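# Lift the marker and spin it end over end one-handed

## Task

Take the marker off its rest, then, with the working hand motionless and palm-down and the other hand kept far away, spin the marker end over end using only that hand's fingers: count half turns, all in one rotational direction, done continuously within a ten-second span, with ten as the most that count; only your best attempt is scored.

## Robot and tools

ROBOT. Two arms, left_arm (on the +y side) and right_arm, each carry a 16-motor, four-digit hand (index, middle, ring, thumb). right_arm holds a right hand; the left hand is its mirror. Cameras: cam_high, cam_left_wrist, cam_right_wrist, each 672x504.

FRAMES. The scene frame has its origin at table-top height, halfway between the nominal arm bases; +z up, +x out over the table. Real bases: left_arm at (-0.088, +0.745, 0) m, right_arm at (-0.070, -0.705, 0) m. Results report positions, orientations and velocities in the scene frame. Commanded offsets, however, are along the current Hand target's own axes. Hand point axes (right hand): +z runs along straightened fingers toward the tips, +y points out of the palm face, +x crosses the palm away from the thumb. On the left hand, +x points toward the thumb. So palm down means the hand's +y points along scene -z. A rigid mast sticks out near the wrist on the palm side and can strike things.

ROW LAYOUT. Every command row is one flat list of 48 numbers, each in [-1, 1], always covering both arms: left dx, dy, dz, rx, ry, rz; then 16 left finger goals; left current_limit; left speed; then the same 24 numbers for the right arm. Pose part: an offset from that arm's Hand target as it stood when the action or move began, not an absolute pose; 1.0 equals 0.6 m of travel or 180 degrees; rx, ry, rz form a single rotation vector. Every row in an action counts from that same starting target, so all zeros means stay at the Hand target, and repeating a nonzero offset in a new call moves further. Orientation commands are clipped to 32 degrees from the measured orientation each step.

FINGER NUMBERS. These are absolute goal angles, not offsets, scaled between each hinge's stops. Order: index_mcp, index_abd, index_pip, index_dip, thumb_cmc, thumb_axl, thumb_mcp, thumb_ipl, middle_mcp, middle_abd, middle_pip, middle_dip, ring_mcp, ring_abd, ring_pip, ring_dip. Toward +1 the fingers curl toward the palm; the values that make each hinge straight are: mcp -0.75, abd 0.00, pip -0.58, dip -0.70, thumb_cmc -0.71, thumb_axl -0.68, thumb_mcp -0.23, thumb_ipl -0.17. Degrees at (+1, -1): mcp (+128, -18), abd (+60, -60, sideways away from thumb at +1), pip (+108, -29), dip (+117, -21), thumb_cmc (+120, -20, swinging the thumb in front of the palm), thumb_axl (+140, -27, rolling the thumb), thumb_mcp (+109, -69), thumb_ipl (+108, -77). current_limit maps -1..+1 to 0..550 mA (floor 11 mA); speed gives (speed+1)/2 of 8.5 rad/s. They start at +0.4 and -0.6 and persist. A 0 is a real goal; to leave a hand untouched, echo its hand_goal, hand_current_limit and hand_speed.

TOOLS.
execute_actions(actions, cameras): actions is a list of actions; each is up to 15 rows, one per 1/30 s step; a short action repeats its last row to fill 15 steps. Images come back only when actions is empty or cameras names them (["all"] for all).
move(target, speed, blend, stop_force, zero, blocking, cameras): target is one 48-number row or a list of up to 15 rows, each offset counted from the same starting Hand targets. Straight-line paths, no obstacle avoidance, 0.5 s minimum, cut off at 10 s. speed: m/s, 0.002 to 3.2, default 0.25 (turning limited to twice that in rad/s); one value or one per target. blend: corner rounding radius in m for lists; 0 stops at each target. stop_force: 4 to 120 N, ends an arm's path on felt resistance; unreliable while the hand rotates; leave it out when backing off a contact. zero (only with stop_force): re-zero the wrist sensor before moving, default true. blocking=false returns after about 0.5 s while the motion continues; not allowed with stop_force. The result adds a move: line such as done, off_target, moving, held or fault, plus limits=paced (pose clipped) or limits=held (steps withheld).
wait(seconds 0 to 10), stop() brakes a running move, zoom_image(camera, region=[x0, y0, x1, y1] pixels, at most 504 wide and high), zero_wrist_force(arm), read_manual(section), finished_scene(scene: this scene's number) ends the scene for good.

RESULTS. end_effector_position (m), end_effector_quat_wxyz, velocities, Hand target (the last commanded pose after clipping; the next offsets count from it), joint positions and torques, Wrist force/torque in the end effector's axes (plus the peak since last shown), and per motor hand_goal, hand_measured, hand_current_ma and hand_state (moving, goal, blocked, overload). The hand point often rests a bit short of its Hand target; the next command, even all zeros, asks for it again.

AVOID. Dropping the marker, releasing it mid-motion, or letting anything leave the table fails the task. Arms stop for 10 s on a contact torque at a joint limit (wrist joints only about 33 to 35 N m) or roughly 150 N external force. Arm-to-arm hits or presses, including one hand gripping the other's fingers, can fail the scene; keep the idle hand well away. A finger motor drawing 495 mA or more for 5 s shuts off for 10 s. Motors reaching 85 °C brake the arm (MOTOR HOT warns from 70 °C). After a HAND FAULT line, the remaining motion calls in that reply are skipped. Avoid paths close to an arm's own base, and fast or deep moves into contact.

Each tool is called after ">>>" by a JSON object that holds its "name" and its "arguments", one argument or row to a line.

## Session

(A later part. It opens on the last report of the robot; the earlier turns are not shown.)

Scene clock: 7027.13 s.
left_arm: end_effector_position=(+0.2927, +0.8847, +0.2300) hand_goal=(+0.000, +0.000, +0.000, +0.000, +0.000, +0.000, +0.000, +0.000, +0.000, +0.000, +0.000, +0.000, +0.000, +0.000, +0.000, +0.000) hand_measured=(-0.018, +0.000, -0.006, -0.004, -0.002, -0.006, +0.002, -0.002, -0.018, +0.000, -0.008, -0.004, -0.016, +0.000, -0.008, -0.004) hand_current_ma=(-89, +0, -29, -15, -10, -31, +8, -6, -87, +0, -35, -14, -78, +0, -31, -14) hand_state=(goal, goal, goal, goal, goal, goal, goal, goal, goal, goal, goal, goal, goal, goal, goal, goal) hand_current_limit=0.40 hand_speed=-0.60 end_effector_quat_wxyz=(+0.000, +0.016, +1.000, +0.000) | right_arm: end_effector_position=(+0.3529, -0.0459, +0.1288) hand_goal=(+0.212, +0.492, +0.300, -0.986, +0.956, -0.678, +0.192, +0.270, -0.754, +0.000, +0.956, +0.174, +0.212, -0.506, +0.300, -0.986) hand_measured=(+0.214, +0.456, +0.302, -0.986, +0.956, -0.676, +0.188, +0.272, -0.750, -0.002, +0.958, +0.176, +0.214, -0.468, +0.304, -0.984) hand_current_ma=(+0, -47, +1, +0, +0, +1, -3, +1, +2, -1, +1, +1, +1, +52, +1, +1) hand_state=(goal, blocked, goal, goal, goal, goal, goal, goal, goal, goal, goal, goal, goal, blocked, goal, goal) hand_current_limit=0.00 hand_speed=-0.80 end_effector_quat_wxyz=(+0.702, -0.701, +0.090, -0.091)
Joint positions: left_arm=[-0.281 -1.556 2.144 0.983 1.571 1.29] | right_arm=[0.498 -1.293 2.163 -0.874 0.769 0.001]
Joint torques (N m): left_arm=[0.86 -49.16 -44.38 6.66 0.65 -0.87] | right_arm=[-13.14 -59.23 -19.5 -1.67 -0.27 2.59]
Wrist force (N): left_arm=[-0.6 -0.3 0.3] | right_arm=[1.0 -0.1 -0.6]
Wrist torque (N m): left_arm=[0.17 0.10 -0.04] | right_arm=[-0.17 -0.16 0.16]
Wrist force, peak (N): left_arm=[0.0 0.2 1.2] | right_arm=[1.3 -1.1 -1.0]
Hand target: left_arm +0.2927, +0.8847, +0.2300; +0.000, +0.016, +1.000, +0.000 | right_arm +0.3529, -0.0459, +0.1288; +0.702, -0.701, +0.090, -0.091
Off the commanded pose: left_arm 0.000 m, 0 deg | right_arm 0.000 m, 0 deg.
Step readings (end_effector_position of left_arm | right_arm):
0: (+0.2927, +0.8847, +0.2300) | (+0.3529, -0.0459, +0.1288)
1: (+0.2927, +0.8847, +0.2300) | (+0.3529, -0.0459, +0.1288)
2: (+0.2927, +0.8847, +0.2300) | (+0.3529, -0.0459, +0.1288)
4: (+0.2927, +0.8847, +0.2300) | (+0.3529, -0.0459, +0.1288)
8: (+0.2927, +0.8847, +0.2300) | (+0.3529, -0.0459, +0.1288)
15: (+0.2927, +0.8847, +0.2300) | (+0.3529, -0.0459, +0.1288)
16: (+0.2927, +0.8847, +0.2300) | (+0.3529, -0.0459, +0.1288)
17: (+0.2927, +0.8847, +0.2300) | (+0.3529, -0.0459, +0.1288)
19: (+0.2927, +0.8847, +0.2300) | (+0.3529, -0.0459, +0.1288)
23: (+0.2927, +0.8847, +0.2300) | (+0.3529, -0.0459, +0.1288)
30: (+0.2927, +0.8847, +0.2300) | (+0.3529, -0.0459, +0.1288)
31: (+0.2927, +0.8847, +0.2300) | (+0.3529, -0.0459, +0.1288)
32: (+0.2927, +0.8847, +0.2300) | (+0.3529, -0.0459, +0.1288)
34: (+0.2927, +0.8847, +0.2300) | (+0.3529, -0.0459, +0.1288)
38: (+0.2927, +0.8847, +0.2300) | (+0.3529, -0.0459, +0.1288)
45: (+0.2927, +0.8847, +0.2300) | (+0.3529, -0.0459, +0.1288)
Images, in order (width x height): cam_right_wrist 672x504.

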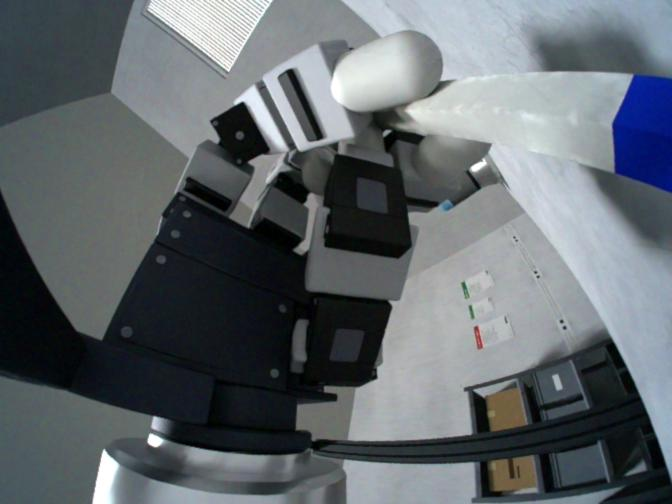

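>>> {"name": "execute_actions", "arguments": {
  "actions": [
    [[0,0,0,0,0,0,0,0,0,0,0,0,0,0,0,0,0,0,0,0,0,0,0.4,-0.6,0,0,0,0,0,0,0.2123,0.4917,0.2993,-0.986,0.956,-0.678,0.192,0.271,-0.711,0,0.689,0.177,0.2123,-0.5067,0.2993,-0.986,0,-0.8]],
    [[0,0,0,0,0,0,0,0,0,0,0,0,0,0,0,0,0,0,0,0,0,0,0.4,-0.6,0,0,0,0,0,0,0.2123,0.4917,0.2993,-0.986,0.956,-0.678,0.192,0.271,-0.573,0,0.493,0.080,0.2123,-0.5067,0.2993,-0.986,0,-0.8]]
  ],
  "cameras": ["cam_right_wrist"]
}}

Scene clock: 7056.77 s.
left_arm: end_effector_position=(+0.2927, +0.8847, +0.2300) hand_goal=(+0.000, +0.000, +0.000, +0.000, +0.000, +0.000, +0.000, +0.000, +0.000, +0.000, +0.000, +0.000, +0.000, +0.000, +0.000, +0.000) hand_measured=(-0.018, +0.000, -0.006, -0.004, -0.002, -0.006, +0.002, -0.002, -0.018, +0.000, -0.008, -0.004, -0.016, +0.000, -0.008, -0.004) hand_current_ma=(-89, +0, -29, -15, -10, -31, +8, -6, -87, +0, -35, -14, -78, +0, -31, -14) hand_state=(goal, goal, goal, goal, goal, goal, goal, goal, goal, goal, goal, goal, goal, goal, goal, goal) hand_current_limit=0.40 hand_speed=-0.60 end_effector_quat_wxyz=(+0.000, +0.016, +1.000, +0.000) | right_arm: end_effector_position=(+0.3529, -0.0459, +0.1288) hand_goal=(+0.212, +0.492, +0.300, -0.986, +0.956, -0.678, +0.192, +0.270, -0.574, +0.000, +0.492, +0.080, +0.212, -0.506, +0.300, -0.986) hand_measured=(+0.218, +0.442, +0.304, -0.984, +0.952, -0.690, +0.168, +0.252, -0.608, -0.006, +0.610, +0.136, +0.216, -0.472, +0.304, -0.984) hand_current_ma=(+5, -79, +2, +1, -2, -14, -49, -34, -61, -3, +275, +115, +3, +43, +1, +1) hand_state=(goal, blocked, goal, goal, goal, goal, blocked, goal, blocked, goal, blocked, blocked, goal, blocked, goal, goal) hand_current_limit=0.00 hand_speed=-0.80 end_effector_quat_wxyz=(+0.702, -0.701, +0.090, -0.091)
Joint positions: left_arm=[-0.281 -1.556 2.144 0.983 1.571 1.29] | right_arm=[0.498 -1.293 2.163 -0.874 0.769 0.001]
Joint torques (N m): left_arm=[2.08 -47.4 -45.56 6.3 0.71 -0.67] | right_arm=[-11.85 -56.94 -20.12 -1.43 -0.54 2.26]
Wrist force (N): left_arm=[0.2 -0.1 0.7] | right_arm=[1.3 -0.7 -0.9]
Wrist torque (N m): left_arm=[0.15 0.01 0.02] | right_arm=[-0.20 -0.20 0.17]
Wrist force, peak (N): left_arm=[0.0 -0.7 1.0] | right_arm=[1.8 -0.7 -0.7]
Hand target: left_arm +0.2927, +0.8847, +0.2300; +0.000, +0.016, +1.000, +0.000 | right_arm +0.3529, -0.0459, +0.1288; +0.702, -0.701, +0.090, -0.091
Off the commanded pose: left_arm 0.000 m, 0 deg | right_arm 0.000 m, 0 deg.
Step readings (end_effector_position of left_arm | right_arm):
0: (+0.2927, +0.8847, +0.2300) | (+0.3529, -0.0459, +0.1288)
1: (+0.2927, +0.8847, +0.2300) | (+0.3529, -0.0459, +0.1288)
2: (+0.2927, +0.8847, +0.2300) | (+0.3529, -0.0459, +0.1288)
4: (+0.2927, +0.8847, +0.2300) | (+0.3529, -0.0459, +0.1288)
8: (+0.2927, +0.8847, +0.2300) | (+0.3529, -0.0459, +0.1288)
15: (+0.2927, +0.8847, +0.2300) | (+0.3529, -0.0459, +0.1288)
16: (+0.2927, +0.8847, +0.2300) | (+0.3529, -0.0459, +0.1288)
17: (+0.2927, +0.8847, +0.2300) | (+0.3529, -0.0459, +0.1288)
19: (+0.2927, +0.8847, +0.2300) | (+0.3529, -0.0459, +0.1288)
23: (+0.2927, +0.8847, +0.2300) | (+0.3529, -0.0459, +0.1288)
30: (+0.2927, +0.8847, +0.2300) | (+0.3529, -0.0459, +0.1288)
Images, in order (width x height): cam_right_wrist 672x504.

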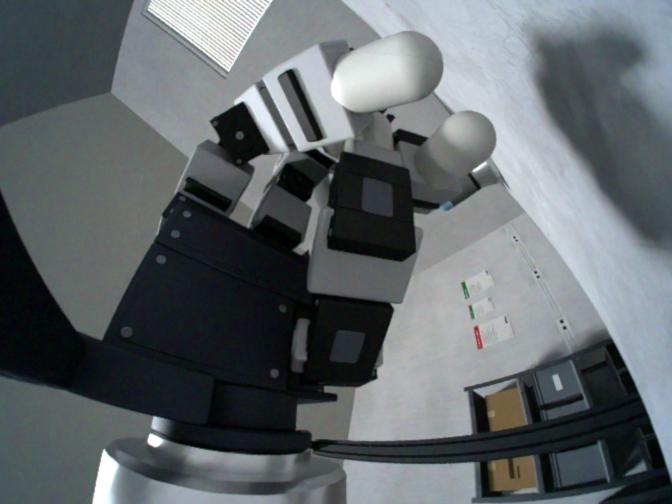

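>>> {"name": "execute_actions", "arguments": {
  "actions": []
}}

>>> {"name": "zoom_image", "arguments": {
  "camera": "cam_high",
  "region": [230, 80, 370, 185]
}}

>>> {"name": "zoom_image", "arguments": {
  "camera": "cam_right_wrist",
  "region": [290, 20, 530, 260]
}}

Scene clock: 7062.07 s.
left_arm: end_effector_position=(+0.2927, +0.8847, +0.2300) hand_goal=(+0.000, +0.000, +0.000, +0.000, +0.000, +0.000, +0.000, +0.000, +0.000, +0.000, +0.000, +0.000, +0.000, +0.000, +0.000, +0.000) hand_measured=(-0.018, +0.000, -0.006, -0.004, -0.002, -0.006, +0.002, -0.002, -0.018, +0.000, -0.008, -0.004, -0.016, +0.000, -0.008, -0.004) hand_current_ma=(-89, +0, -29, -15, -10, -31, +8, -6, -87, +0, -35, -14, -78, +0, -31, -14) hand_state=(goal, goal, goal, goal, goal, goal, goal, goal, goal, goal, goal, goal, goal, goal, goal, goal) hand_current_limit=0.40 hand_speed=-0.60 end_effector_quat_wxyz=(+0.000, +0.016, +1.000, +0.000) | right_arm: end_effector_position=(+0.3529, -0.0459, +0.1288) hand_goal=(+0.212, +0.492, +0.300, -0.986, +0.956, -0.678, +0.192, +0.270, -0.574, +0.000, +0.492, +0.080, +0.212, -0.506, +0.300, -0.986) hand_measured=(+0.218, +0.442, +0.304, -0.984, +0.952, -0.690, +0.168, +0.252, -0.608, -0.006, +0.610, +0.136, +0.216, -0.472, +0.304, -0.984) hand_current_ma=(+5, -79, +2, +1, -2, -14, -49, -34, -61, -3, +275, +115, +3, +43, +1, +1) hand_state=(goal, blocked, goal, goal, goal, goal, blocked, goal, blocked, goal, blocked, blocked, goal, blocked, goal, goal) hand_current_limit=0.00 hand_speed=-0.80 end_effector_quat_wxyz=(+0.702, -0.701, +0.090, -0.091)
Joint positions: left_arm=[-0.281 -1.556 2.144 0.983 1.571 1.29] | right_arm=[0.498 -1.293 2.163 -0.874 0.769 0.001]
Joint velocities: within noise
Joint torques (N m): left_arm=[-0.83 -46.84 -44.96 6.37 1.08 -0.71] | right_arm=[-10.9 -58.57 -19.47 -0.97 -0.01 2.1]
Motor temperatures (°C): left_arm=[33 32 32 39 36 35] | right_arm=[33 32 32 39 36 36]
Wrist force (N): left_arm=[0.3 0.2 1.1] | right_arm=[1.4 -0.7 -0.9]
Wrist torque (N m): left_arm=[0.15 0.01 0.01] | right_arm=[-0.19 -0.21 0.18]
Wrist force, peak (N): left_arm=[0.3 0.2 1.1] | right_arm=[0.9 -1.3 -1.2]
Hand target: left_arm +0.2927, +0.8847, +0.2300; +0.000, +0.016, +1.000, +0.000 | right_arm +0.3529, -0.0459, +0.1288; +0.702, -0.701, +0.090, -0.091
Off the commanded pose: left_arm 0.000 m, 0 deg | right_arm 0.000 m, 0 deg.

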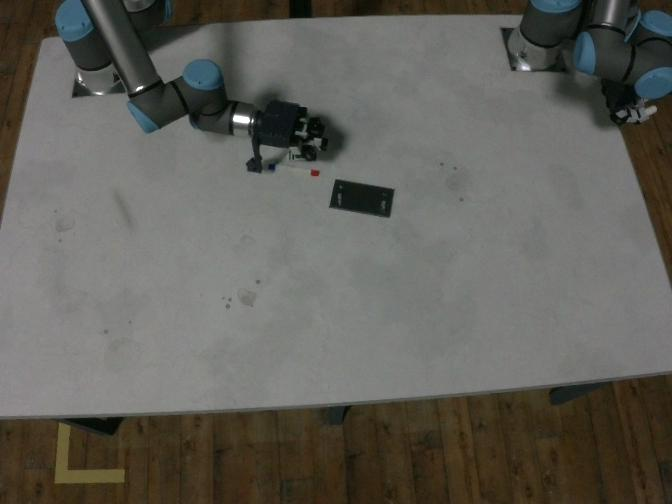

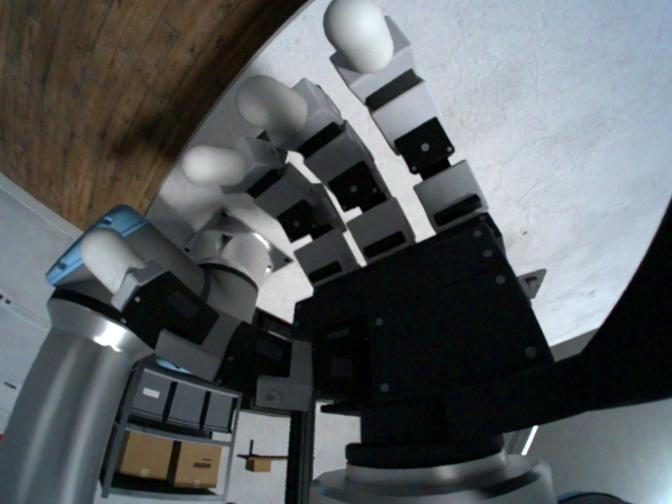

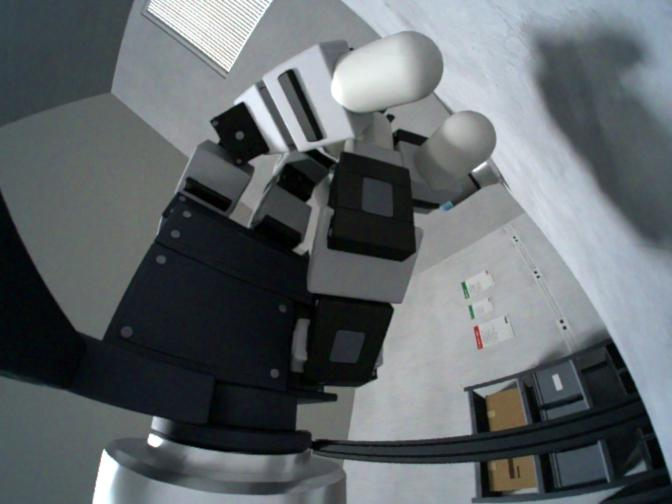

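Scaled by 3.600.

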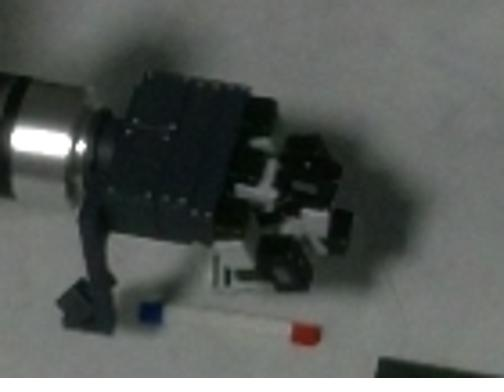

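Scaled by 2.100 from the camera's 672x504 image, which has a finer 960x720 frame.

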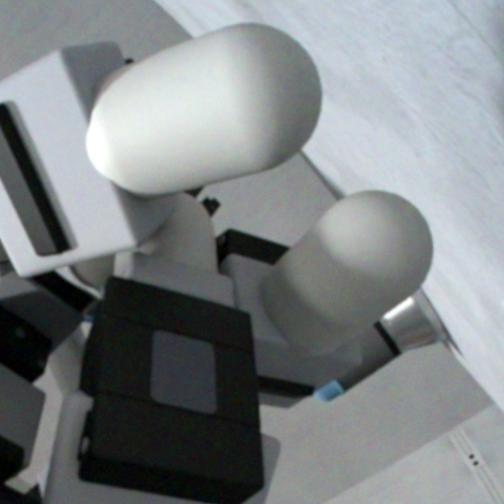

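>>> {"name": "execute_actions", "arguments": {
  "actions": [
    [[0,0,0,0,0,0,0,0,0,0,0,0,0,0,0,0,0,0,0,0,0,0,0.4,-0.6,0,0,0,0,0,0,0.2123,0.4917,0.2993,-0.986,0.991,-0.678,-0.032,0.649,-0.711,0,0.689,0.177,0.2123,-0.5067,0.2993,-0.986,0,-0.8]],
    [[0,0,0,0,0,0,0,0,0,0,0,0,0,0,0,0,0,0,0,0,0,0,0.4,-0.6,0,0,0,0,0,0,0.2123,0.4917,0.2993,-0.986,0.987,-0.678,-0.349,0.960,-0.99,0,0.985,0.65,0.2123,-0.5067,0.2993,-0.986,0,-0.8]],
    [[0,0,0,0,0,0,0,0,0,0,0,0,0,0,0,0,0,0,0,0,0,0,0.4,-0.6,0,0,0,0,0,0,0.2123,0.4917,0.2993,-0.986,0.9,-0.678,-0.652,0.9,-0.99,0,0.985,0.65,0.2123,-0.5067,0.2993,-0.986,0,-0.8]],
    [[0,0,0,0,0,0,0,0,0,0,0,0,0,0,0,0,0,0,0,0,0,0,0.4,-0.6,0,0,0,0,0,0,0.2123,0.4,0.2993,-0.986,-0.43,-0.678,-0.226,-0.168,-0.99,0,0.985,0.65,0.2123,-0.4,0.2993,-0.986,0,-0.6]],
    [[0,0,0,0,0,0,0,0,0,0,0,0,0,0,0,0,0,0,0,0,0,0,0.4,-0.6,0,0,0,0,0,0,0.2123,0.4,0.2993,-0.986,-0.43,-0.678,-0.226,-0.168,-0.99,0,0.985,0.65,0.2123,-0.4,0.2993,-0.986,0,-0.6]]
  ]
}}

>>> {"name": "move", "arguments": {
  "target": [0,0,0,0,0,0,0,0,0,0,0,0,0,0,0,0,0,0,0,0,0,0,0.4,-0.6,-0.25,-0.15,0,0,0,0,0.608,0.22,-0.576,-0.696,-0.43,-0.678,-0.226,-0.168,-0.959,0,0.956,0.5,0.608,-0.22,-0.576,-0.696,0,-0.6],
  "cameras": ["cam_high"]
}}

>>> {"name": "zoom_image", "arguments": {
  "camera": "cam_high",
  "region": [240, 110, 360, 200]
}}

Scene clock: 7087.00 s.
left_arm: end_effector_position=(+0.2927, +0.8847, +0.2300) hand_goal=(+0.000, +0.000, +0.000, +0.000, +0.000, +0.000, +0.000, +0.000, +0.000, +0.000, +0.000, +0.000, +0.000, +0.000, +0.000, +0.000) hand_measured=(-0.018, +0.000, -0.006, -0.004, -0.002, -0.006, +0.002, -0.002, -0.018, +0.000, -0.008, -0.004, -0.016, +0.000, -0.008, -0.004) hand_current_ma=(-89, +0, -29, -15, -10, -31, +8, -6, -87, +0, -35, -14, -78, +0, -31, -14) hand_state=(goal, goal, goal, goal, goal, goal, goal, goal, goal, goal, goal, goal, goal, goal, goal, goal) hand_current_limit=0.40 hand_speed=-0.60 end_effector_quat_wxyz=(+0.000, +0.016, +1.000, +0.000) | right_arm: end_effector_position=(+0.3529, -0.0459, +0.1288) hand_goal=(+0.212, +0.400, +0.300, -0.986, -0.430, -0.678, -0.226, -0.168, -0.990, +0.000, +0.984, +0.650, +0.212, -0.400, +0.300, -0.986) hand_measured=(+0.212, +0.396, +0.296, -0.986, -0.412, -0.676, -0.228, -0.166, -0.974, -0.004, +0.982, +0.642, +0.218, -0.402, +0.302, -0.984) hand_current_ma=(+0, -2, -3, +0, +20, +1, -1, +1, +18, -1, -1, -7, +4, +0, +1, +1) hand_state=(goal, goal, goal, goal, goal, goal, goal, goal, goal, goal, goal, goal, goal, goal, goal, goal) hand_current_limit=0.00 hand_speed=-0.60 end_effector_quat_wxyz=(+0.702, -0.701, +0.090, -0.091)
Joint positions: left_arm=[-0.281 -1.556 2.144 0.983 1.571 1.29] | right_arm=[0.498 -1.293 2.163 -0.874 0.769 0.001]
Joint torques (N m): left_arm=[-2.69 -45.08 -44.64 6.25 0.6 -0.81] | right_arm=[-12.87 -55.93 -21.84 -1.08 0.1 2.27]
Wrist force (N): left_arm=[0.2 -0.1 1.0] | right_arm=[0.8 -0.5 -0.7]
Wrist torque (N m): left_arm=[0.12 0.01 0.02] | right_arm=[-0.17 -0.14 0.07]
Wrist force, peak (N): left_arm=[-0.3 -0.1 1.4] | right_arm=[1.8 -0.3 -1.0]
Hand target: left_arm +0.2927, +0.8847, +0.2300; +0.000, +0.016, +1.000, +0.000 | right_arm +0.3529, -0.0459, +0.1288; +0.702, -0.701, +0.090, -0.091
Off the commanded pose: left_arm 0.000 m, 0 deg | right_arm 0.000 m, 0 deg.
Step readings (end_effector_position of left_arm | right_arm):
0: (+0.2927, +0.8847, +0.2300) | (+0.3529, -0.0459, +0.1288)
1: (+0.2927, +0.8847, +0.2300) | (+0.3529, -0.0459, +0.1288)
2: (+0.2927, +0.8847, +0.2300) | (+0.3529, -0.0459, +0.1288)
4: (+0.2927, +0.8847, +0.2300) | (+0.3529, -0.0459, +0.1288)
8: (+0.2927, +0.8847, +0.2300) | (+0.3529, -0.0459, +0.1288)
15: (+0.2927, +0.8847, +0.2300) | (+0.3529, -0.0459, +0.1288)
16: (+0.2927, +0.8847, +0.2300) | (+0.3529, -0.0459, +0.1288)
17: (+0.2927, +0.8847, +0.2300) | (+0.3529, -0.0459, +0.1288)
19: (+0.2927, +0.8847, +0.2300) | (+0.3529, -0.0459, +0.1288)
23: (+0.2927, +0.8847, +0.2300) | (+0.3529, -0.0459, +0.1288)
30: (+0.2927, +0.8847, +0.2300) | (+0.3529, -0.0459, +0.1288)
31: (+0.2927, +0.8847, +0.2300) | (+0.3529, -0.0459, +0.1288)
32: (+0.2927, +0.8847, +0.2300) | (+0.3529, -0.0459, +0.1288)
34: (+0.2927, +0.8847, +0.2300) | (+0.3529, -0.0459, +0.1288)
38: (+0.2927, +0.8847, +0.2300) | (+0.3529, -0.0459, +0.1288)
45: (+0.2927, +0.8847, +0.2300) | (+0.3529, -0.0459, +0.1288)
46: (+0.2927, +0.8847, +0.2300) | (+0.3529, -0.0459, +0.1288)
47: (+0.2927, +0.8847, +0.2300) | (+0.3529, -0.0459, +0.1288)
49: (+0.2927, +0.8847, +0.2300) | (+0.3529, -0.0459, +0.1288)
53: (+0.2927, +0.8847, +0.2300) | (+0.3529, -0.0459, +0.1288)
60: (+0.2927, +0.8847, +0.2300) | (+0.3529, -0.0459, +0.1288)
61: (+0.2927, +0.8847, +0.2300) | (+0.3529, -0.0459, +0.1288)
62: (+0.2927, +0.8847, +0.2300) | (+0.3529, -0.0459, +0.1288)
64: (+0.2927, +0.8847, +0.2300) | (+0.3529, -0.0459, +0.1288)
68: (+0.2927, +0.8847, +0.2300) | (+0.3529, -0.0459, +0.1288)
75: (+0.2927, +0.8847, +0.2300) | (+0.3529, -0.0459, +0.1288)

Scene clock: 7088.33 s.
left_arm: end_effector_position=(+0.2927, +0.8847, +0.2300) hand_goal=(+0.000, +0.000, +0.000, +0.000, +0.000, +0.000, +0.000, +0.000, +0.000, +0.000, +0.000, +0.000, +0.000, +0.000, +0.000, +0.000) hand_measured=(-0.018, +0.000, -0.006, -0.004, -0.002, -0.006, +0.002, -0.002, -0.018, +0.000, -0.008, -0.004, -0.016, +0.000, -0.008, -0.004) hand_current_ma=(-89, +0, -29, -15, -10, -31, +8, -6, -87, +0, -35, -14, -78, +0, -31, -14) hand_state=(goal, goal, goal, goal, goal, goal, goal, goal, goal, goal, goal, goal, goal, goal, goal, goal) hand_current_limit=0.40 hand_speed=-0.60 end_effector_quat_wxyz=(+0.000, +0.016, +1.000, +0.000) | right_arm: end_effector_position=(+0.2076, -0.0081, +0.2184) hand_goal=(+0.608, +0.220, -0.576, -0.696, -0.430, -0.678, -0.226, -0.168, -0.960, +0.000, +0.956, +0.500, +0.608, -0.220, -0.576, -0.696) hand_measured=(+0.604, +0.222, -0.574, -0.698, -0.414, -0.676, -0.228, -0.166, -0.956, -0.004, +0.958, +0.502, +0.606, -0.222, -0.574, -0.698) hand_current_ma=(-2, +0, +1, -1, +19, +1, -1, +1, +3, -1, +1, +1, -1, -1, +1, -1) hand_state=(goal, goal, goal, goal, goal, goal, goal, goal, goal, goal, goal, goal, goal, goal, goal, goal) hand_current_limit=0.00 hand_speed=-0.60 end_effector_quat_wxyz=(+0.702, -0.701, +0.090, -0.091)
Joint positions: left_arm=[-0.281 -1.556 2.144 0.983 1.571 1.29] | right_arm=[0.726 -1.499 2.201 -0.705 0.997 0]
Joint torques (N m): left_arm=[-1.29 -48.89 -43.25 5.79 0.28 -0.74] | right_arm=[11.1 -61.54 -48.53 0.44 2.44 -2.73]
Wrist force (N): left_arm=[-0.4 0.3 0.7] | right_arm=[0.5 -0.8 -0.9]
Wrist torque (N m): left_arm=[0.20 0.09 -0.05] | right_arm=[-0.17 -0.13 0.04]
Wrist force, peak (N): left_arm=[0.1 0.0 0.9] | right_arm=[2.8 0.1 -0.3]
Hand target: left_arm +0.2927, +0.8847, +0.2300; +0.000, +0.016, +1.000, +0.000 | right_arm +0.2076, -0.0081, +0.2185; +0.702, -0.701, +0.090, -0.091
Off the commanded pose: left_arm 0.000 m, 0 deg | right_arm 0.000 m, 0 deg.
move: done
Images, in order (width x height): cam_high 672x504.

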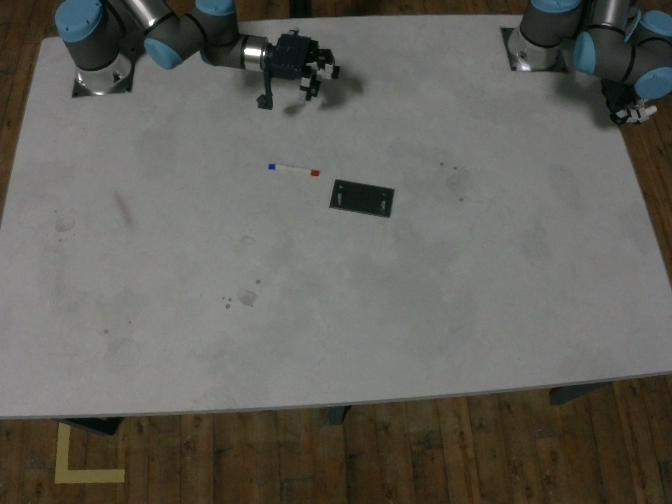

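Scaled by 4.200.

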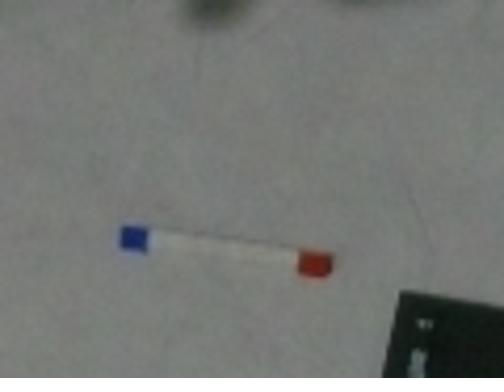

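>>> {"name": "move", "arguments": {
  "target": [0,0,0,0,0,0,0,0,0,0,0,0,0,0,0,0,0,0,0,0,0,0,0.4,-0.6,0.2625,0.1808,-0.0105,-0.0555,-0.0156,0,0.608,0.22,-0.576,-0.696,-0.43,-0.678,-0.226,-0.168,-0.959,0,0.956,0.5,0.608,-0.22,-0.576,-0.696,0,-0.6],
  "cameras": ["cam_right_wrist", "cam_high"]
}}

Scene clock: 7118.50 s.
left_arm: end_effector_position=(+0.2927, +0.8847, +0.2300) hand_goal=(+0.000, +0.000, +0.000, +0.000, +0.000, +0.000, +0.000, +0.000, +0.000, +0.000, +0.000, +0.000, +0.000, +0.000, +0.000, +0.000) hand_measured=(-0.018, +0.000, -0.006, -0.004, -0.002, -0.006, +0.002, -0.002, -0.018, +0.000, -0.008, -0.004, -0.016, +0.000, -0.008, -0.004) hand_current_ma=(-89, +0, -29, -15, -10, -31, +8, -6, -87, +0, -35, -14, -78, +0, -31, -14) hand_state=(goal, goal, goal, goal, goal, goal, goal, goal, goal, goal, goal, goal, goal, goal, goal, goal) hand_current_limit=0.40 hand_speed=-0.60 end_effector_quat_wxyz=(+0.000, +0.016, +1.000, +0.000) | right_arm: end_effector_position=(+0.3585, -0.0539, +0.1103) hand_goal=(+0.608, +0.220, -0.576, -0.696, -0.430, -0.678, -0.226, -0.168, -0.960, +0.000, +0.956, +0.500, +0.608, -0.220, -0.576, -0.696) hand_measured=(+0.604, +0.222, -0.574, -0.698, -0.414, -0.676, -0.228, -0.166, -0.956, -0.004, +0.958, +0.502, +0.606, -0.222, -0.574, -0.698) hand_current_ma=(-2, +0, +1, -1, +18, +1, -1, +1, +3, -1, +1, +1, -1, +0, +1, -1) hand_state=(goal, goal, goal, goal, goal, goal, goal, goal, goal, goal, goal, goal, goal, goal, goal, goal) hand_current_limit=0.00 hand_speed=-0.60 end_effector_quat_wxyz=(-0.640, +0.761, -0.080, +0.066)
Joint positions: left_arm=[-0.281 -1.556 2.144 0.983 1.571 1.29] | right_arm=[0.491 -1.252 2.054 -0.542 0.73 -0.193]
Joint torques (N m): left_arm=[1.66 -48.68 -44.49 6.03 0.68 -0.9] | right_arm=[-14.21 -45.94 -42.41 1.96 -1.8 -3.73]
Wrist force (N): left_arm=[-0.5 -0.1 0.3] | right_arm=[1.2 -0.7 -0.9]
Wrist torque (N m): left_arm=[0.18 0.09 -0.04] | right_arm=[-0.08 -0.18 0.31]
Wrist force, peak (N): left_arm=[-0.4 -0.5 0.9] | right_arm=[3.7 -0.9 0.7]
Hand target: left_arm +0.2927, +0.8847, +0.2300; +0.000, +0.016, +1.000, +0.000 | right_arm +0.3586, -0.0539, +0.1103; -0.640, +0.761, -0.080, +0.066
Off the commanded pose: left_arm 0.000 m, 0 deg | right_arm 0.000 m, 0 deg.
move: done
Images, in order (width x height): cam_high 672x504, cam_right_wrist 672x504.

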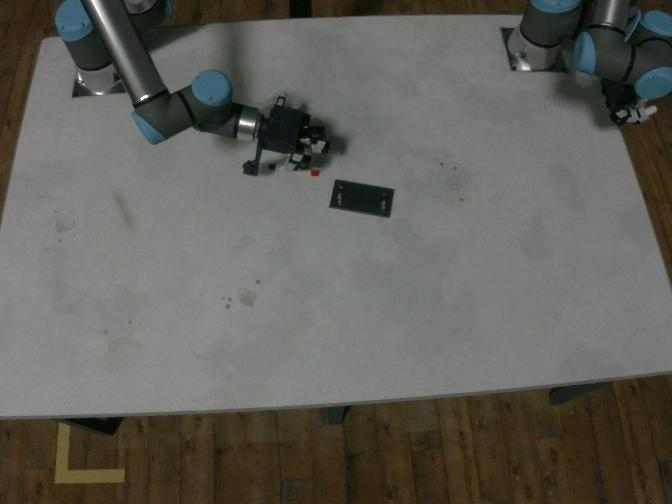

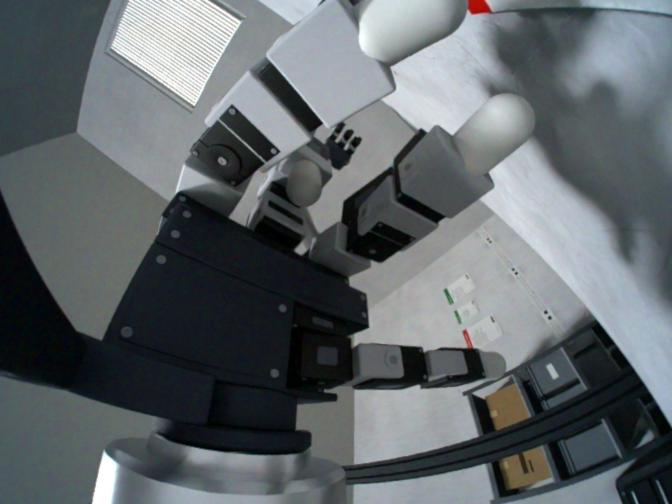

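>>> {"name": "move", "arguments": {
  "target": [0,0,0,0,0,0,0,0,0,0,0,0,0,0,0,0,0,0,0,0,0,0,0.4,-0.6,0,0.0859,0.01513,0,0,0,0.608,0.22,-0.576,-0.696,-0.43,-0.678,-0.226,-0.168,-0.959,0,0.956,0.5,0.608,-0.22,-0.576,-0.696,0,-0.6],
  "speed": 0.1,
  "cameras": ["cam_right_wrist"]
}}

Scene clock: 7126.57 s.
left_arm: end_effector_position=(+0.2927, +0.8847, +0.2300) hand_goal=(+0.000, +0.000, +0.000, +0.000, +0.000, +0.000, +0.000, +0.000, +0.000, +0.000, +0.000, +0.000, +0.000, +0.000, +0.000, +0.000) hand_measured=(-0.018, +0.000, -0.006, -0.004, -0.002, -0.006, +0.002, -0.002, -0.018, +0.000, -0.008, -0.004, -0.016, +0.000, -0.008, -0.004) hand_current_ma=(-89, +0, -29, -15, -10, -31, +8, -6, -87, +0, -35, -14, -78, +0, -31, -14) hand_state=(goal, goal, goal, goal, goal, goal, goal, goal, goal, goal, goal, goal, goal, goal, goal, goal) hand_current_limit=0.40 hand_speed=-0.60 end_effector_quat_wxyz=(+0.000, +0.016, +1.000, +0.000) | right_arm: end_effector_position=(+0.3585, -0.0538, +0.0581) hand_goal=(+0.608, +0.220, -0.576, -0.696, -0.430, -0.678, -0.226, -0.168, -0.960, +0.000, +0.956, +0.500, +0.608, -0.220, -0.576, -0.696) hand_measured=(+0.604, +0.222, -0.574, -0.698, -0.414, -0.676, -0.228, -0.166, -0.956, -0.004, +0.958, +0.502, +0.606, -0.222, -0.574, -0.698) hand_current_ma=(-2, +0, +1, -1, +18, +1, -1, +1, +3, -1, +1, +1, -1, +0, +1, -1) hand_state=(goal, goal, goal, goal, goal, goal, goal, goal, goal, goal, goal, goal, goal, goal, goal, goal) hand_current_limit=0.00 hand_speed=-0.60 end_effector_quat_wxyz=(-0.640, +0.761, -0.080, +0.066)
Joint positions: left_arm=[-0.281 -1.556 2.144 0.983 1.571 1.29] | right_arm=[0.492 -1.179 2.078 -0.639 0.73 -0.193]
Joint torques (N m): left_arm=[1.39 -45.98 -45.02 6.07 0.73 -1.19] | right_arm=[10.4 -48.9 -16.82 -1.88 2.31 2.4]
Wrist force (N): left_arm=[-0.1 -0.3 0.9] | right_arm=[0.8 -0.8 -0.2]
Wrist torque (N m): left_arm=[0.10 0.05 0.00] | right_arm=[-0.14 -0.14 0.27]
Wrist force, peak (N): left_arm=[-1.3 -0.3 0.6] | right_arm=[1.2 -2.2 -0.5]
Hand target: left_arm +0.2927, +0.8847, +0.2300; +0.000, +0.016, +1.000, +0.000 | right_arm +0.3585, -0.0537, +0.0579; -0.640, +0.761, -0.080, +0.066
Off the commanded pose: left_arm 0.000 m, 0 deg | right_arm 0.000 m, 0 deg.
move: done
Images, in order (width x height): cam_right_wrist 672x504.

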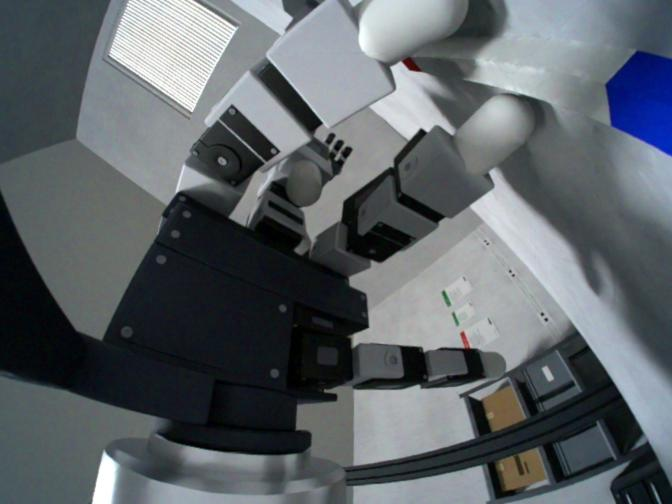

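>>> {"name": "move", "arguments": {
  "target": [0,0,0,0,0,0,0,0,0,0,0,0,0,0,0,0,0,0,0,0,0,0,0.4,-0.6,0,0.0197,0.00347,0,0,0,0.608,0.22,-0.576,-0.696,-0.43,-0.678,-0.226,-0.168,-0.959,0,0.956,0.5,0.608,-0.22,-0.576,-0.696,0,-0.6],
  "speed": 0.005,
  "stop_force": 4
}}

Scene clock: 7134.93 s.
left_arm: end_effector_position=(+0.2927, +0.8847, +0.2300) hand_goal=(+0.000, +0.000, +0.000, +0.000, +0.000, +0.000, +0.000, +0.000, +0.000, +0.000, +0.000, +0.000, +0.000, +0.000, +0.000, +0.000) hand_measured=(-0.018, +0.000, -0.006, -0.004, -0.002, -0.006, +0.002, -0.002, -0.018, +0.000, -0.008, -0.004, -0.016, +0.000, -0.008, -0.004) hand_current_ma=(-89, +0, -29, -15, -10, -31, +8, -6, -87, +0, -35, -14, -78, +0, -31, -14) hand_state=(goal, goal, goal, goal, goal, goal, goal, goal, goal, goal, goal, goal, goal, goal, goal, goal) hand_current_limit=0.40 hand_speed=-0.60 end_effector_quat_wxyz=(+0.000, +0.016, +1.000, +0.000) | right_arm: end_effector_position=(+0.3585, -0.0537, +0.0515) hand_goal=(+0.608, +0.220, -0.576, -0.696, -0.430, -0.678, -0.226, -0.168, -0.960, +0.000, +0.956, +0.500, +0.608, -0.220, -0.576, -0.696) hand_measured=(+0.604, +0.222, -0.574, -0.698, -0.414, -0.676, -0.228, -0.166, -0.956, -0.004, +0.958, +0.502, +0.606, -0.222, -0.574, -0.698) hand_current_ma=(-2, +0, +1, -1, +18, +1, -1, +1, +3, -1, +1, +1, +0, -1, +1, -1) hand_state=(goal, goal, goal, goal, goal, goal, goal, goal, goal, goal, goal, goal, goal, goal, goal, goal) hand_current_limit=0.00 hand_speed=-0.60 end_effector_quat_wxyz=(-0.640, +0.761, -0.080, +0.066)
Joint positions: left_arm=[-0.281 -1.556 2.144 0.983 1.571 1.29] | right_arm=[0.492 -1.17 2.081 -0.651 0.73 -0.193]
Joint torques (N m): left_arm=[0.94 -48.27 -44.65 6.34 0.62 -1.04] | right_arm=[9.99 -80.56 -27.59 1.19 2.29 2.68]
Wrist force (N): left_arm=[-0.3 0.2 0.1] | right_arm=[1.3 -3.8 -0.1]
Wrist torque (N m): left_arm=[0.23 0.06 -0.03] | right_arm=[-0.19 -0.17 0.10]
Wrist force, peak (N): left_arm=[0.3 0.3 1.1] | right_arm=[1.7 -6.7 0.0]
Hand target: left_arm +0.2927, +0.8847, +0.2300; +0.000, +0.016, +1.000, +0.000 | right_arm +0.3585, -0.0537, +0.0515; -0.640, +0.761, -0.080, +0.066 (not the last commanded pose)
Off the commanded pose: left_arm 0.000 m, 0 deg | right_arm 0.006 m, 0 deg.
move: contact (right_arm)

>>> {"name": "execute_actions", "arguments": {
  "actions": [
    [[0,0,0,0,0,0,0,0,0,0,0,0,0,0,0,0,0,0,0,0,0,0,0.4,-0.6,0,-0.00131,-0.00023,0,0,0,0.608,0.22,-0.576,-0.696,-0.43,-0.678,-0.226,-0.168,-0.959,0,0.956,0.5,0.608,-0.22,-0.576,-0.696,0,-0.94]],
    [[0,0,0,0,0,0,0,0,0,0,0,0,0,0,0,0,0,0,0,0,0,0,0.4,-0.6,0,0,0,0,0,0,0.608,0.43,-0.576,-0.696,-0.43,-0.678,-0.226,-0.168,-0.959,0,0.956,0.5,0.608,-0.46,-0.576,-0.696,0,-0.94]],
    [[0,0,0,0,0,0,0,0,0,0,0,0,0,0,0,0,0,0,0,0,0,0,0.4,-0.6,0,0,0,0,0,0,0.608,0.43,-0.576,-0.696,-0.43,-0.678,-0.226,-0.168,-0.959,0,0.956,0.5,0.608,-0.46,-0.576,-0.696,0,-0.94]],
    [[0,0,0,0,0,0,0,0,0,0,0,0,0,0,0,0,0,0,0,0,0,0,0.4,-0.6,0,0,0,0,0,0,0.608,0.43,-0.576,-0.696,-0.43,-0.678,-0.226,-0.168,-0.959,0,0.956,0.5,0.608,-0.46,-0.576,-0.696,0,-0.94]]
  ]
}}

>>> {"name": "move", "arguments": {
  "target": [0,0,0,0,0,0,0,0,0,0,0,0,0,0,0,0,0,0,0,0,0,0,0.4,-0.6,0,-0.12,-0.02,0,0.0153,0.0027,0.608,0.43,-0.576,-0.696,-0.43,-0.678,-0.226,-0.168,-0.959,0,0.956,0.5,0.608,-0.46,-0.576,-0.696,0,-0.94],
  "speed": 0.1,
  "cameras": ["cam_right_wrist", "cam_high"]
}}

Scene clock: 7152.90 s.
left_arm: end_effector_position=(+0.2927, +0.8847, +0.2300) hand_goal=(+0.000, +0.000, +0.000, +0.000, +0.000, +0.000, +0.000, +0.000, +0.000, +0.000, +0.000, +0.000, +0.000, +0.000, +0.000, +0.000) hand_measured=(-0.018, +0.000, -0.006, -0.004, -0.002, -0.006, +0.002, -0.002, -0.018, +0.000, -0.008, -0.004, -0.016, +0.000, -0.008, -0.004) hand_current_ma=(-89, +0, -29, -15, -10, -31, +8, -6, -87, +0, -35, -14, -78, +0, -31, -14) hand_state=(goal, goal, goal, goal, goal, goal, goal, goal, goal, goal, goal, goal, goal, goal, goal, goal) hand_current_limit=0.40 hand_speed=-0.60 end_effector_quat_wxyz=(+0.000, +0.016, +1.000, +0.000) | right_arm: end_effector_position=(+0.3585, -0.0537, +0.0523) hand_goal=(+0.608, +0.430, -0.576, -0.696, -0.430, -0.678, -0.226, -0.168, -0.960, +0.000, +0.956, +0.500, +0.608, -0.460, -0.576, -0.696) hand_measured=(+0.604, +0.326, -0.574, -0.698, -0.414, -0.676, -0.228, -0.166, -0.956, -0.004, +0.958, +0.502, +0.606, -0.318, -0.574, -0.698) hand_current_ma=(-2, -233, +1, -1, +18, +1, -1, +1, +3, -1, +1, +1, +0, +275, +0, -1) hand_state=(goal, blocked, goal, goal, goal, goal, goal, goal, goal, goal, goal, goal, goal, blocked, goal, goal) hand_current_limit=0.00 hand_speed=-0.94 end_effector_quat_wxyz=(-0.640, +0.761, -0.080, +0.066)
Joint positions: left_arm=[-0.281 -1.556 2.144 0.983 1.571 1.29] | right_arm=[0.492 -1.171 2.08 -0.65 0.73 -0.193]
Joint torques (N m): left_arm=[2.55 -46.16 -45.73 6.02 0.9 -1] | right_arm=[-0.18 -80.43 -39.19 0.84 0.54 0.83]
Wrist force (N): left_arm=[0.0 -0.1 0.4] | right_arm=[1.0 -1.1 -0.4]
Wrist torque (N m): left_arm=[0.18 0.03 0.00] | right_arm=[-0.16 -0.17 0.29]
Wrist force, peak (N): left_arm=[-0.6 0.4 1.1] | right_arm=[1.3 -4.4 -0.1]
Hand target: left_arm +0.2927, +0.8847, +0.2300; +0.000, +0.016, +1.000, +0.000 | right_arm +0.3585, -0.0537, +0.0523; -0.640, +0.761, -0.080, +0.066
Off the commanded pose: left_arm 0.000 m, 0 deg | right_arm 0.000 m, 0 deg.
Step readings (end_effector_position of left_arm | right_arm):
0: (+0.2927, +0.8847, +0.2300) | (+0.3585, -0.0537, +0.0515)
1: (+0.2927, +0.8847, +0.2300) | (+0.3585, -0.0537, +0.0515)
2: (+0.2927, +0.8847, +0.2300) | (+0.3585, -0.0537, +0.0517)
4: (+0.2927, +0.8847, +0.2300) | (+0.3585, -0.0537, +0.0519)
8: (+0.2927, +0.8847, +0.2300) | (+0.3585, -0.0537, +0.0522)
15: (+0.2927, +0.8847, +0.2300) | (+0.3585, -0.0537, +0.0523)
16: (+0.2927, +0.8847, +0.2300) | (+0.3585, -0.0537, +0.0523)
17: (+0.2927, +0.8847, +0.2300) | (+0.3585, -0.0537, +0.0523)
19: (+0.2927, +0.8847, +0.2300) | (+0.3585, -0.0537, +0.0523)
23: (+0.2927, +0.8847, +0.2300) | (+0.3585, -0.0537, +0.0523)
30: (+0.2927, +0.8847, +0.2300) | (+0.3585, -0.0537, +0.0523)
31: (+0.2927, +0.8847, +0.2300) | (+0.3585, -0.0537, +0.0523)
32: (+0.2927, +0.8847, +0.2300) | (+0.3585, -0.0537, +0.0523)
34: (+0.2927, +0.8847, +0.2300) | (+0.3585, -0.0537, +0.0523)
38: (+0.2927, +0.8847, +0.2300) | (+0.3585, -0.0537, +0.0523)
45: (+0.2927, +0.8847, +0.2300) | (+0.3585, -0.0537, +0.0523)
46: (+0.2927, +0.8847, +0.2300) | (+0.3585, -0.0537, +0.0523)
47: (+0.2927, +0.8847, +0.2300) | (+0.3585, -0.0537, +0.0523)
49: (+0.2927, +0.8847, +0.2300) | (+0.3585, -0.0537, +0.0523)
53: (+0.2927, +0.8847, +0.2300) | (+0.3585, -0.0537, +0.0523)
60: (+0.2927, +0.8847, +0.2300) | (+0.3585, -0.0537, +0.0523)

Scene clock: 7154.13 s.
left_arm: end_effector_position=(+0.2927, +0.8847, +0.2300) hand_goal=(+0.000, +0.000, +0.000, +0.000, +0.000, +0.000, +0.000, +0.000, +0.000, +0.000, +0.000, +0.000, +0.000, +0.000, +0.000, +0.000) hand_measured=(-0.018, +0.000, -0.006, -0.004, -0.002, -0.006, +0.002, -0.002, -0.018, +0.000, -0.008, -0.004, -0.016, +0.000, -0.008, -0.004) hand_current_ma=(-89, +0, -29, -15, -10, -31, +8, -6, -87, +0, -35, -14, -78, +0, -31, -14) hand_state=(goal, goal, goal, goal, goal, goal, goal, goal, goal, goal, goal, goal, goal, goal, goal, goal) hand_current_limit=0.40 hand_speed=-0.60 end_effector_quat_wxyz=(+0.000, +0.016, +1.000, +0.000) | right_arm: end_effector_position=(+0.3588, -0.0533, +0.1252) hand_goal=(+0.608, +0.430, -0.576, -0.696, -0.430, -0.678, -0.226, -0.168, -0.960, +0.000, +0.956, +0.500, +0.608, -0.460, -0.576, -0.696) hand_measured=(+0.604, +0.326, -0.574, -0.698, -0.414, -0.676, -0.228, -0.166, -0.956, -0.004, +0.958, +0.502, +0.606, -0.318, -0.574, -0.698) hand_current_ma=(-2, -233, +1, -1, +18, +1, +0, +1, +3, -1, +1, +1, +0, +275, +0, -1) hand_state=(goal, blocked, goal, goal, goal, goal, goal, goal, goal, goal, goal, goal, goal, blocked, goal, goal) hand_current_limit=0.00 hand_speed=-0.94 end_effector_quat_wxyz=(-0.639, +0.759, -0.099, +0.081)
Joint positions: left_arm=[-0.281 -1.556 2.144 0.983 1.571 1.29] | right_arm=[0.504 -1.283 2.06 -0.534 0.79 -0.171]
Joint torques (N m): left_arm=[1.26 -49.3 -43.89 5.82 0.89 -0.91] | right_arm=[12.59 -79.2 -44.58 1.37 1.9 3.68]
Wrist force (N): left_arm=[-0.5 -0.3 0.4] | right_arm=[1.1 -0.2 -0.9]
Wrist torque (N m): left_arm=[0.15 0.09 -0.04] | right_arm=[-0.04 -0.17 0.09]
Wrist force, peak (N): left_arm=[0.0 -0.4 1.0] | right_arm=[1.6 -0.5 -0.9]
Hand target: left_arm +0.2927, +0.8847, +0.2300; +0.000, +0.016, +1.000, +0.000 | right_arm +0.3588, -0.0533, +0.1253; -0.639, +0.759, -0.099, +0.081
Off the commanded pose: left_arm 0.000 m, 0 deg | right_arm 0.000 m, 0 deg.
move: done
Images, in order (width x height): cam_high 672x504, cam_right_wrist 672x504.

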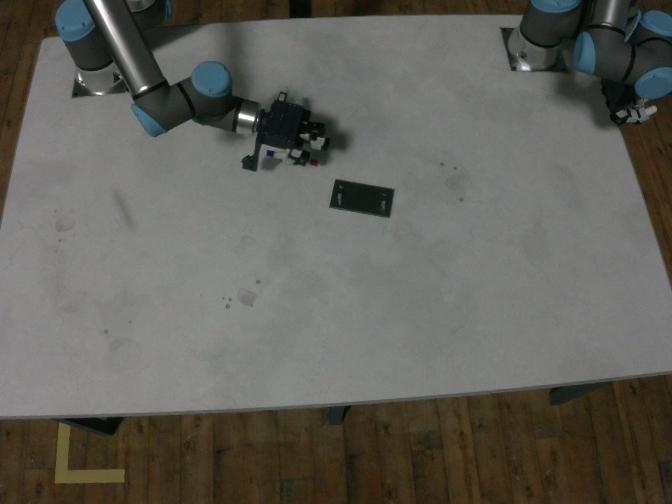

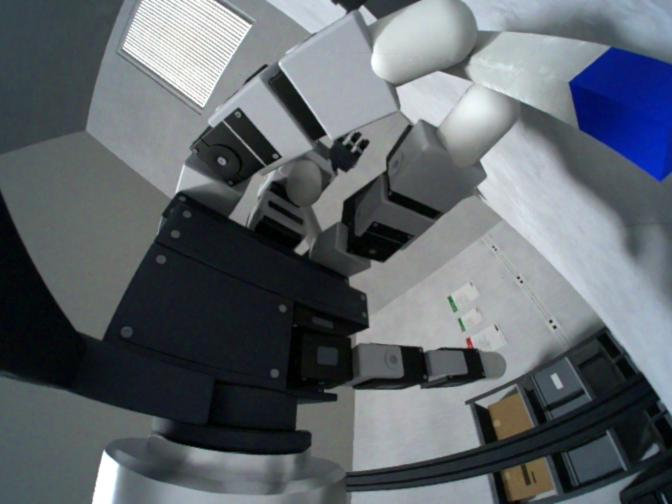

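>>> {"name": "move", "arguments": {
  "target": [0,0,0,0,0,0,0,0,0,0,0,0,0,0,0,0,0,0,0,0,0,0,0.4,-0.6,0.08,-0.0616,0.3495,0,0,0,0.608,0.43,-0.576,-0.696,-0.43,-0.678,-0.226,-0.168,-0.959,0,0.956,0.5,0.608,-0.46,-0.576,-0.696,0,-0.94],
  "speed": 0.15
}}

>>> {"name": "move", "arguments": {
  "target": [0,0,0,0,0,0,0,0,0,0,0,0,0,0,0,0,0,0,0,0,0,0,0.4,-0.6,0,0.0514,0.00906,0,0,0,0.608,0.43,-0.576,-0.696,-0.43,-0.678,-0.226,-0.168,-0.959,0,0.956,0.5,0.608,-0.46,-0.576,-0.696,0,-0.94],
  "speed": 0.05,
  "cameras": ["cam_high", "cam_right_wrist"]
}}

Scene clock: 7191.93 s.
left_arm: end_effector_position=(+0.2927, +0.8847, +0.2300) hand_goal=(+0.000, +0.000, +0.000, +0.000, +0.000, +0.000, +0.000, +0.000, +0.000, +0.000, +0.000, +0.000, +0.000, +0.000, +0.000, +0.000) hand_measured=(-0.018, +0.000, -0.006, -0.004, -0.002, -0.006, +0.002, -0.002, -0.018, +0.000, -0.008, -0.004, -0.016, +0.000, -0.008, -0.004) hand_current_ma=(-89, +0, -29, -15, -10, -31, +8, -6, -87, +0, -35, -14, -78, +0, -31, -14) hand_state=(goal, goal, goal, goal, goal, goal, goal, goal, goal, goal, goal, goal, goal, goal, goal, goal) hand_current_limit=0.40 hand_speed=-0.60 end_effector_quat_wxyz=(+0.000, +0.016, +1.000, +0.000) | right_arm: end_effector_position=(+0.4591, +0.1404, +0.1257) hand_goal=(+0.608, +0.430, -0.576, -0.696, -0.430, -0.678, -0.226, -0.168, -0.960, +0.000, +0.956, +0.500, +0.608, -0.460, -0.576, -0.696) hand_measured=(+0.606, +0.326, -0.574, -0.698, -0.414, -0.676, -0.226, -0.166, -0.954, -0.004, +0.958, +0.502, +0.606, -0.318, -0.574, -0.698) hand_current_ma=(-2, -233, +1, -1, +18, +1, +0, +1, +3, -1, +1, +1, +0, +275, +0, -1) hand_state=(goal, blocked, goal, goal, goal, goal, goal, goal, goal, goal, goal, goal, goal, blocked, goal, goal) hand_current_limit=0.00 hand_speed=-0.94 end_effector_quat_wxyz=(-0.639, +0.759, -0.099, +0.081)
Joint positions: left_arm=[-0.281 -1.556 2.144 0.983 1.571 1.29] | right_arm=[0.661 -1.002 1.614 -0.398 0.943 -0.124]
Joint torques (N m): left_arm=[-0.18 -46.35 -45.17 6.13 0.5 -0.87] | right_arm=[10.96 -73 -50.17 0.69 1.82 3.21]
Wrist force (N): left_arm=[-0.1 0.0 0.3] | right_arm=[1.0 -0.6 -0.7]
Wrist torque (N m): left_arm=[0.18 0.04 0.00] | right_arm=[-0.08 -0.17 0.08]
Wrist force, peak (N): left_arm=[-0.2 -0.4 1.1] | right_arm=[1.7 -0.8 -1.7]
Hand target: left_arm +0.2927, +0.8847, +0.2300; +0.000, +0.016, +1.000, +0.000 | right_arm +0.4592, +0.1405, +0.1257; -0.639, +0.759, -0.099, +0.081
Off the commanded pose: left_arm 0.000 m, 0 deg | right_arm 0.000 m, 0 deg.
move: done

Scene clock: 7192.97 s.
left_arm: end_effector_position=(+0.2927, +0.8847, +0.2300) hand_goal=(+0.000, +0.000, +0.000, +0.000, +0.000, +0.000, +0.000, +0.000, +0.000, +0.000, +0.000, +0.000, +0.000, +0.000, +0.000, +0.000) hand_measured=(-0.018, +0.000, -0.006, -0.004, -0.002, -0.006, +0.002, -0.002, -0.018, +0.000, -0.008, -0.004, -0.016, +0.000, -0.008, -0.004) hand_current_ma=(-89, +0, -29, -15, -10, -31, +8, -6, -87, +0, -35, -14, -78, +0, -31, -14) hand_state=(goal, goal, goal, goal, goal, goal, goal, goal, goal, goal, goal, goal, goal, goal, goal, goal) hand_current_limit=0.40 hand_speed=-0.60 end_effector_quat_wxyz=(+0.000, +0.016, +1.000, +0.000) | right_arm: end_effector_position=(+0.4591, +0.1406, +0.0946) hand_goal=(+0.608, +0.430, -0.576, -0.696, -0.430, -0.678, -0.226, -0.168, -0.960, +0.000, +0.956, +0.500, +0.608, -0.460, -0.576, -0.696) hand_measured=(+0.606, +0.326, -0.574, -0.698, -0.414, -0.676, -0.226, -0.166, -0.954, -0.004, +0.958, +0.502, +0.606, -0.318, -0.574, -0.698) hand_current_ma=(-2, -233, +1, -1, +18, +1, +0, +1, +3, -1, +1, +1, +0, +275, +0, -1) hand_state=(goal, blocked, goal, goal, goal, goal, goal, goal, goal, goal, goal, goal, goal, blocked, goal, goal) hand_current_limit=0.00 hand_speed=-0.94 end_effector_quat_wxyz=(-0.639, +0.759, -0.099, +0.081)
Joint positions: left_arm=[-0.281 -1.556 2.144 0.983 1.571 1.29] | right_arm=[0.661 -0.972 1.629 -0.444 0.943 -0.124]
Joint torques (N m): left_arm=[0.68 -49 -44.37 6.3 0.8 -0.87] | right_arm=[11.07 -73.93 -24.03 -2 2.34 -0.79]
Wrist force (N): left_arm=[-0.5 -0.2 0.4] | right_arm=[0.8 -0.4 -0.8]
Wrist torque (N m): left_arm=[0.15 0.08 -0.03] | right_arm=[-0.04 -0.15 0.08]
Wrist force, peak (N): left_arm=[-0.1 0.3 0.9] | right_arm=[1.7 -1.4 -0.5]
Hand target: left_arm +0.2927, +0.8847, +0.2300; +0.000, +0.016, +1.000, +0.000 | right_arm +0.4591, +0.1406, +0.0944; -0.639, +0.759, -0.099, +0.081
Off the commanded pose: left_arm 0.000 m, 0 deg | right_arm 0.000 m, 0 deg.
move: done
Images, in order (width x height): cam_high 672x504, cam_right_wrist 672x504.

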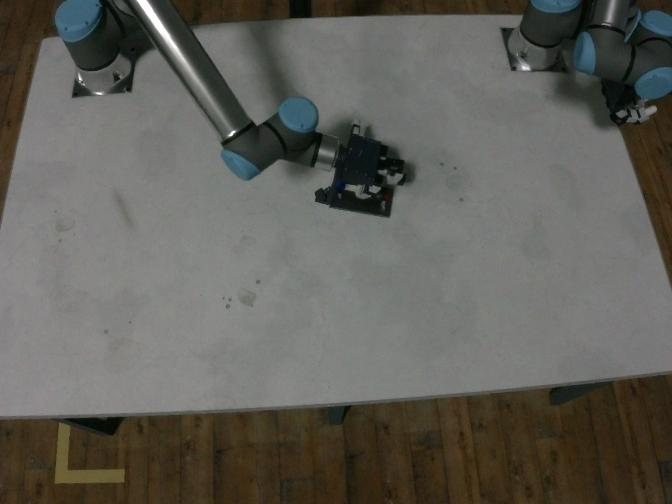

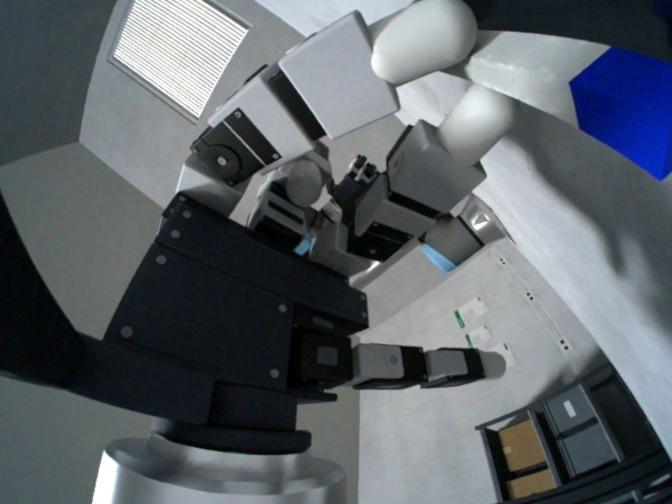

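>>> {"name": "move", "arguments": {
  "target": [0,0,0,0,0,0,0,0,0,0,0,0,0,0,0,0,0,0,0,0,0,0,0.4,-0.6,0,0.0197,0.00347,0,0,0,0.608,0.43,-0.576,-0.696,-0.43,-0.678,-0.226,-0.168,-0.959,0,0.956,0.5,0.608,-0.46,-0.576,-0.696,0,-0.94],
  "speed": 0.004,
  "stop_force": 4
}}

Scene clock: 7199.87 s.
left_arm: end_effector_position=(+0.2927, +0.8847, +0.2300) hand_goal=(+0.000, +0.000, +0.000, +0.000, +0.000, +0.000, +0.000, +0.000, +0.000, +0.000, +0.000, +0.000, +0.000, +0.000, +0.000, +0.000) hand_measured=(-0.018, +0.000, -0.006, -0.004, -0.002, -0.006, +0.002, -0.002, -0.018, +0.000, -0.008, -0.004, -0.016, +0.000, -0.008, -0.004) hand_current_ma=(-89, +0, -29, -15, -10, -31, +8, -6, -87, +0, -35, -14, -78, +0, -31, -14) hand_state=(goal, goal, goal, goal, goal, goal, goal, goal, goal, goal, goal, goal, goal, goal, goal, goal) hand_current_limit=0.40 hand_speed=-0.60 end_effector_quat_wxyz=(+0.000, +0.016, +1.000, +0.000) | right_arm: end_effector_position=(+0.4591, +0.1406, +0.0898) hand_goal=(+0.608, +0.430, -0.576, -0.696, -0.430, -0.678, -0.226, -0.168, -0.960, +0.000, +0.956, +0.500, +0.608, -0.460, -0.576, -0.696) hand_measured=(+0.608, +0.330, -0.574, -0.698, -0.414, -0.676, -0.226, -0.166, -0.954, -0.004, +0.958, +0.502, +0.608, -0.318, -0.574, -0.698) hand_current_ma=(+0, -223, +1, +0, +18, +1, +0, +1, +3, -1, +1, +1, +0, +275, +0, +0) hand_state=(goal, blocked, goal, goal, goal, goal, goal, goal, goal, goal, goal, goal, goal, blocked, goal, goal) hand_current_limit=0.00 hand_speed=-0.94 end_effector_quat_wxyz=(-0.639, +0.759, -0.099, +0.081)
Joint positions: left_arm=[-0.281 -1.556 2.144 0.983 1.571 1.29] | right_arm=[0.661 -0.967 1.631 -0.451 0.943 -0.124]
Joint torques (N m): left_arm=[1.09 -47.77 -44.37 5.85 0.51 -0.77] | right_arm=[10.69 -99.73 -31.6 0.94 2.32 3.81]
Wrist force (N): left_arm=[0.0 0.0 0.7] | right_arm=[1.2 -4.3 -0.5]
Wrist torque (N m): left_arm=[0.16 0.04 -0.01] | right_arm=[-0.24 -0.19 -0.01]
Wrist force, peak (N): left_arm=[-0.3 -0.3 1.2] | right_arm=[0.8 -5.0 0.0]
Hand target: left_arm +0.2927, +0.8847, +0.2300; +0.000, +0.016, +1.000, +0.000 | right_arm +0.4592, +0.1407, +0.0899; -0.639, +0.759, -0.099, +0.081 (not the last commanded pose)
Off the commanded pose: left_arm 0.000 m, 0 deg | right_arm 0.007 m, 0 deg.
move: contact (right_arm)


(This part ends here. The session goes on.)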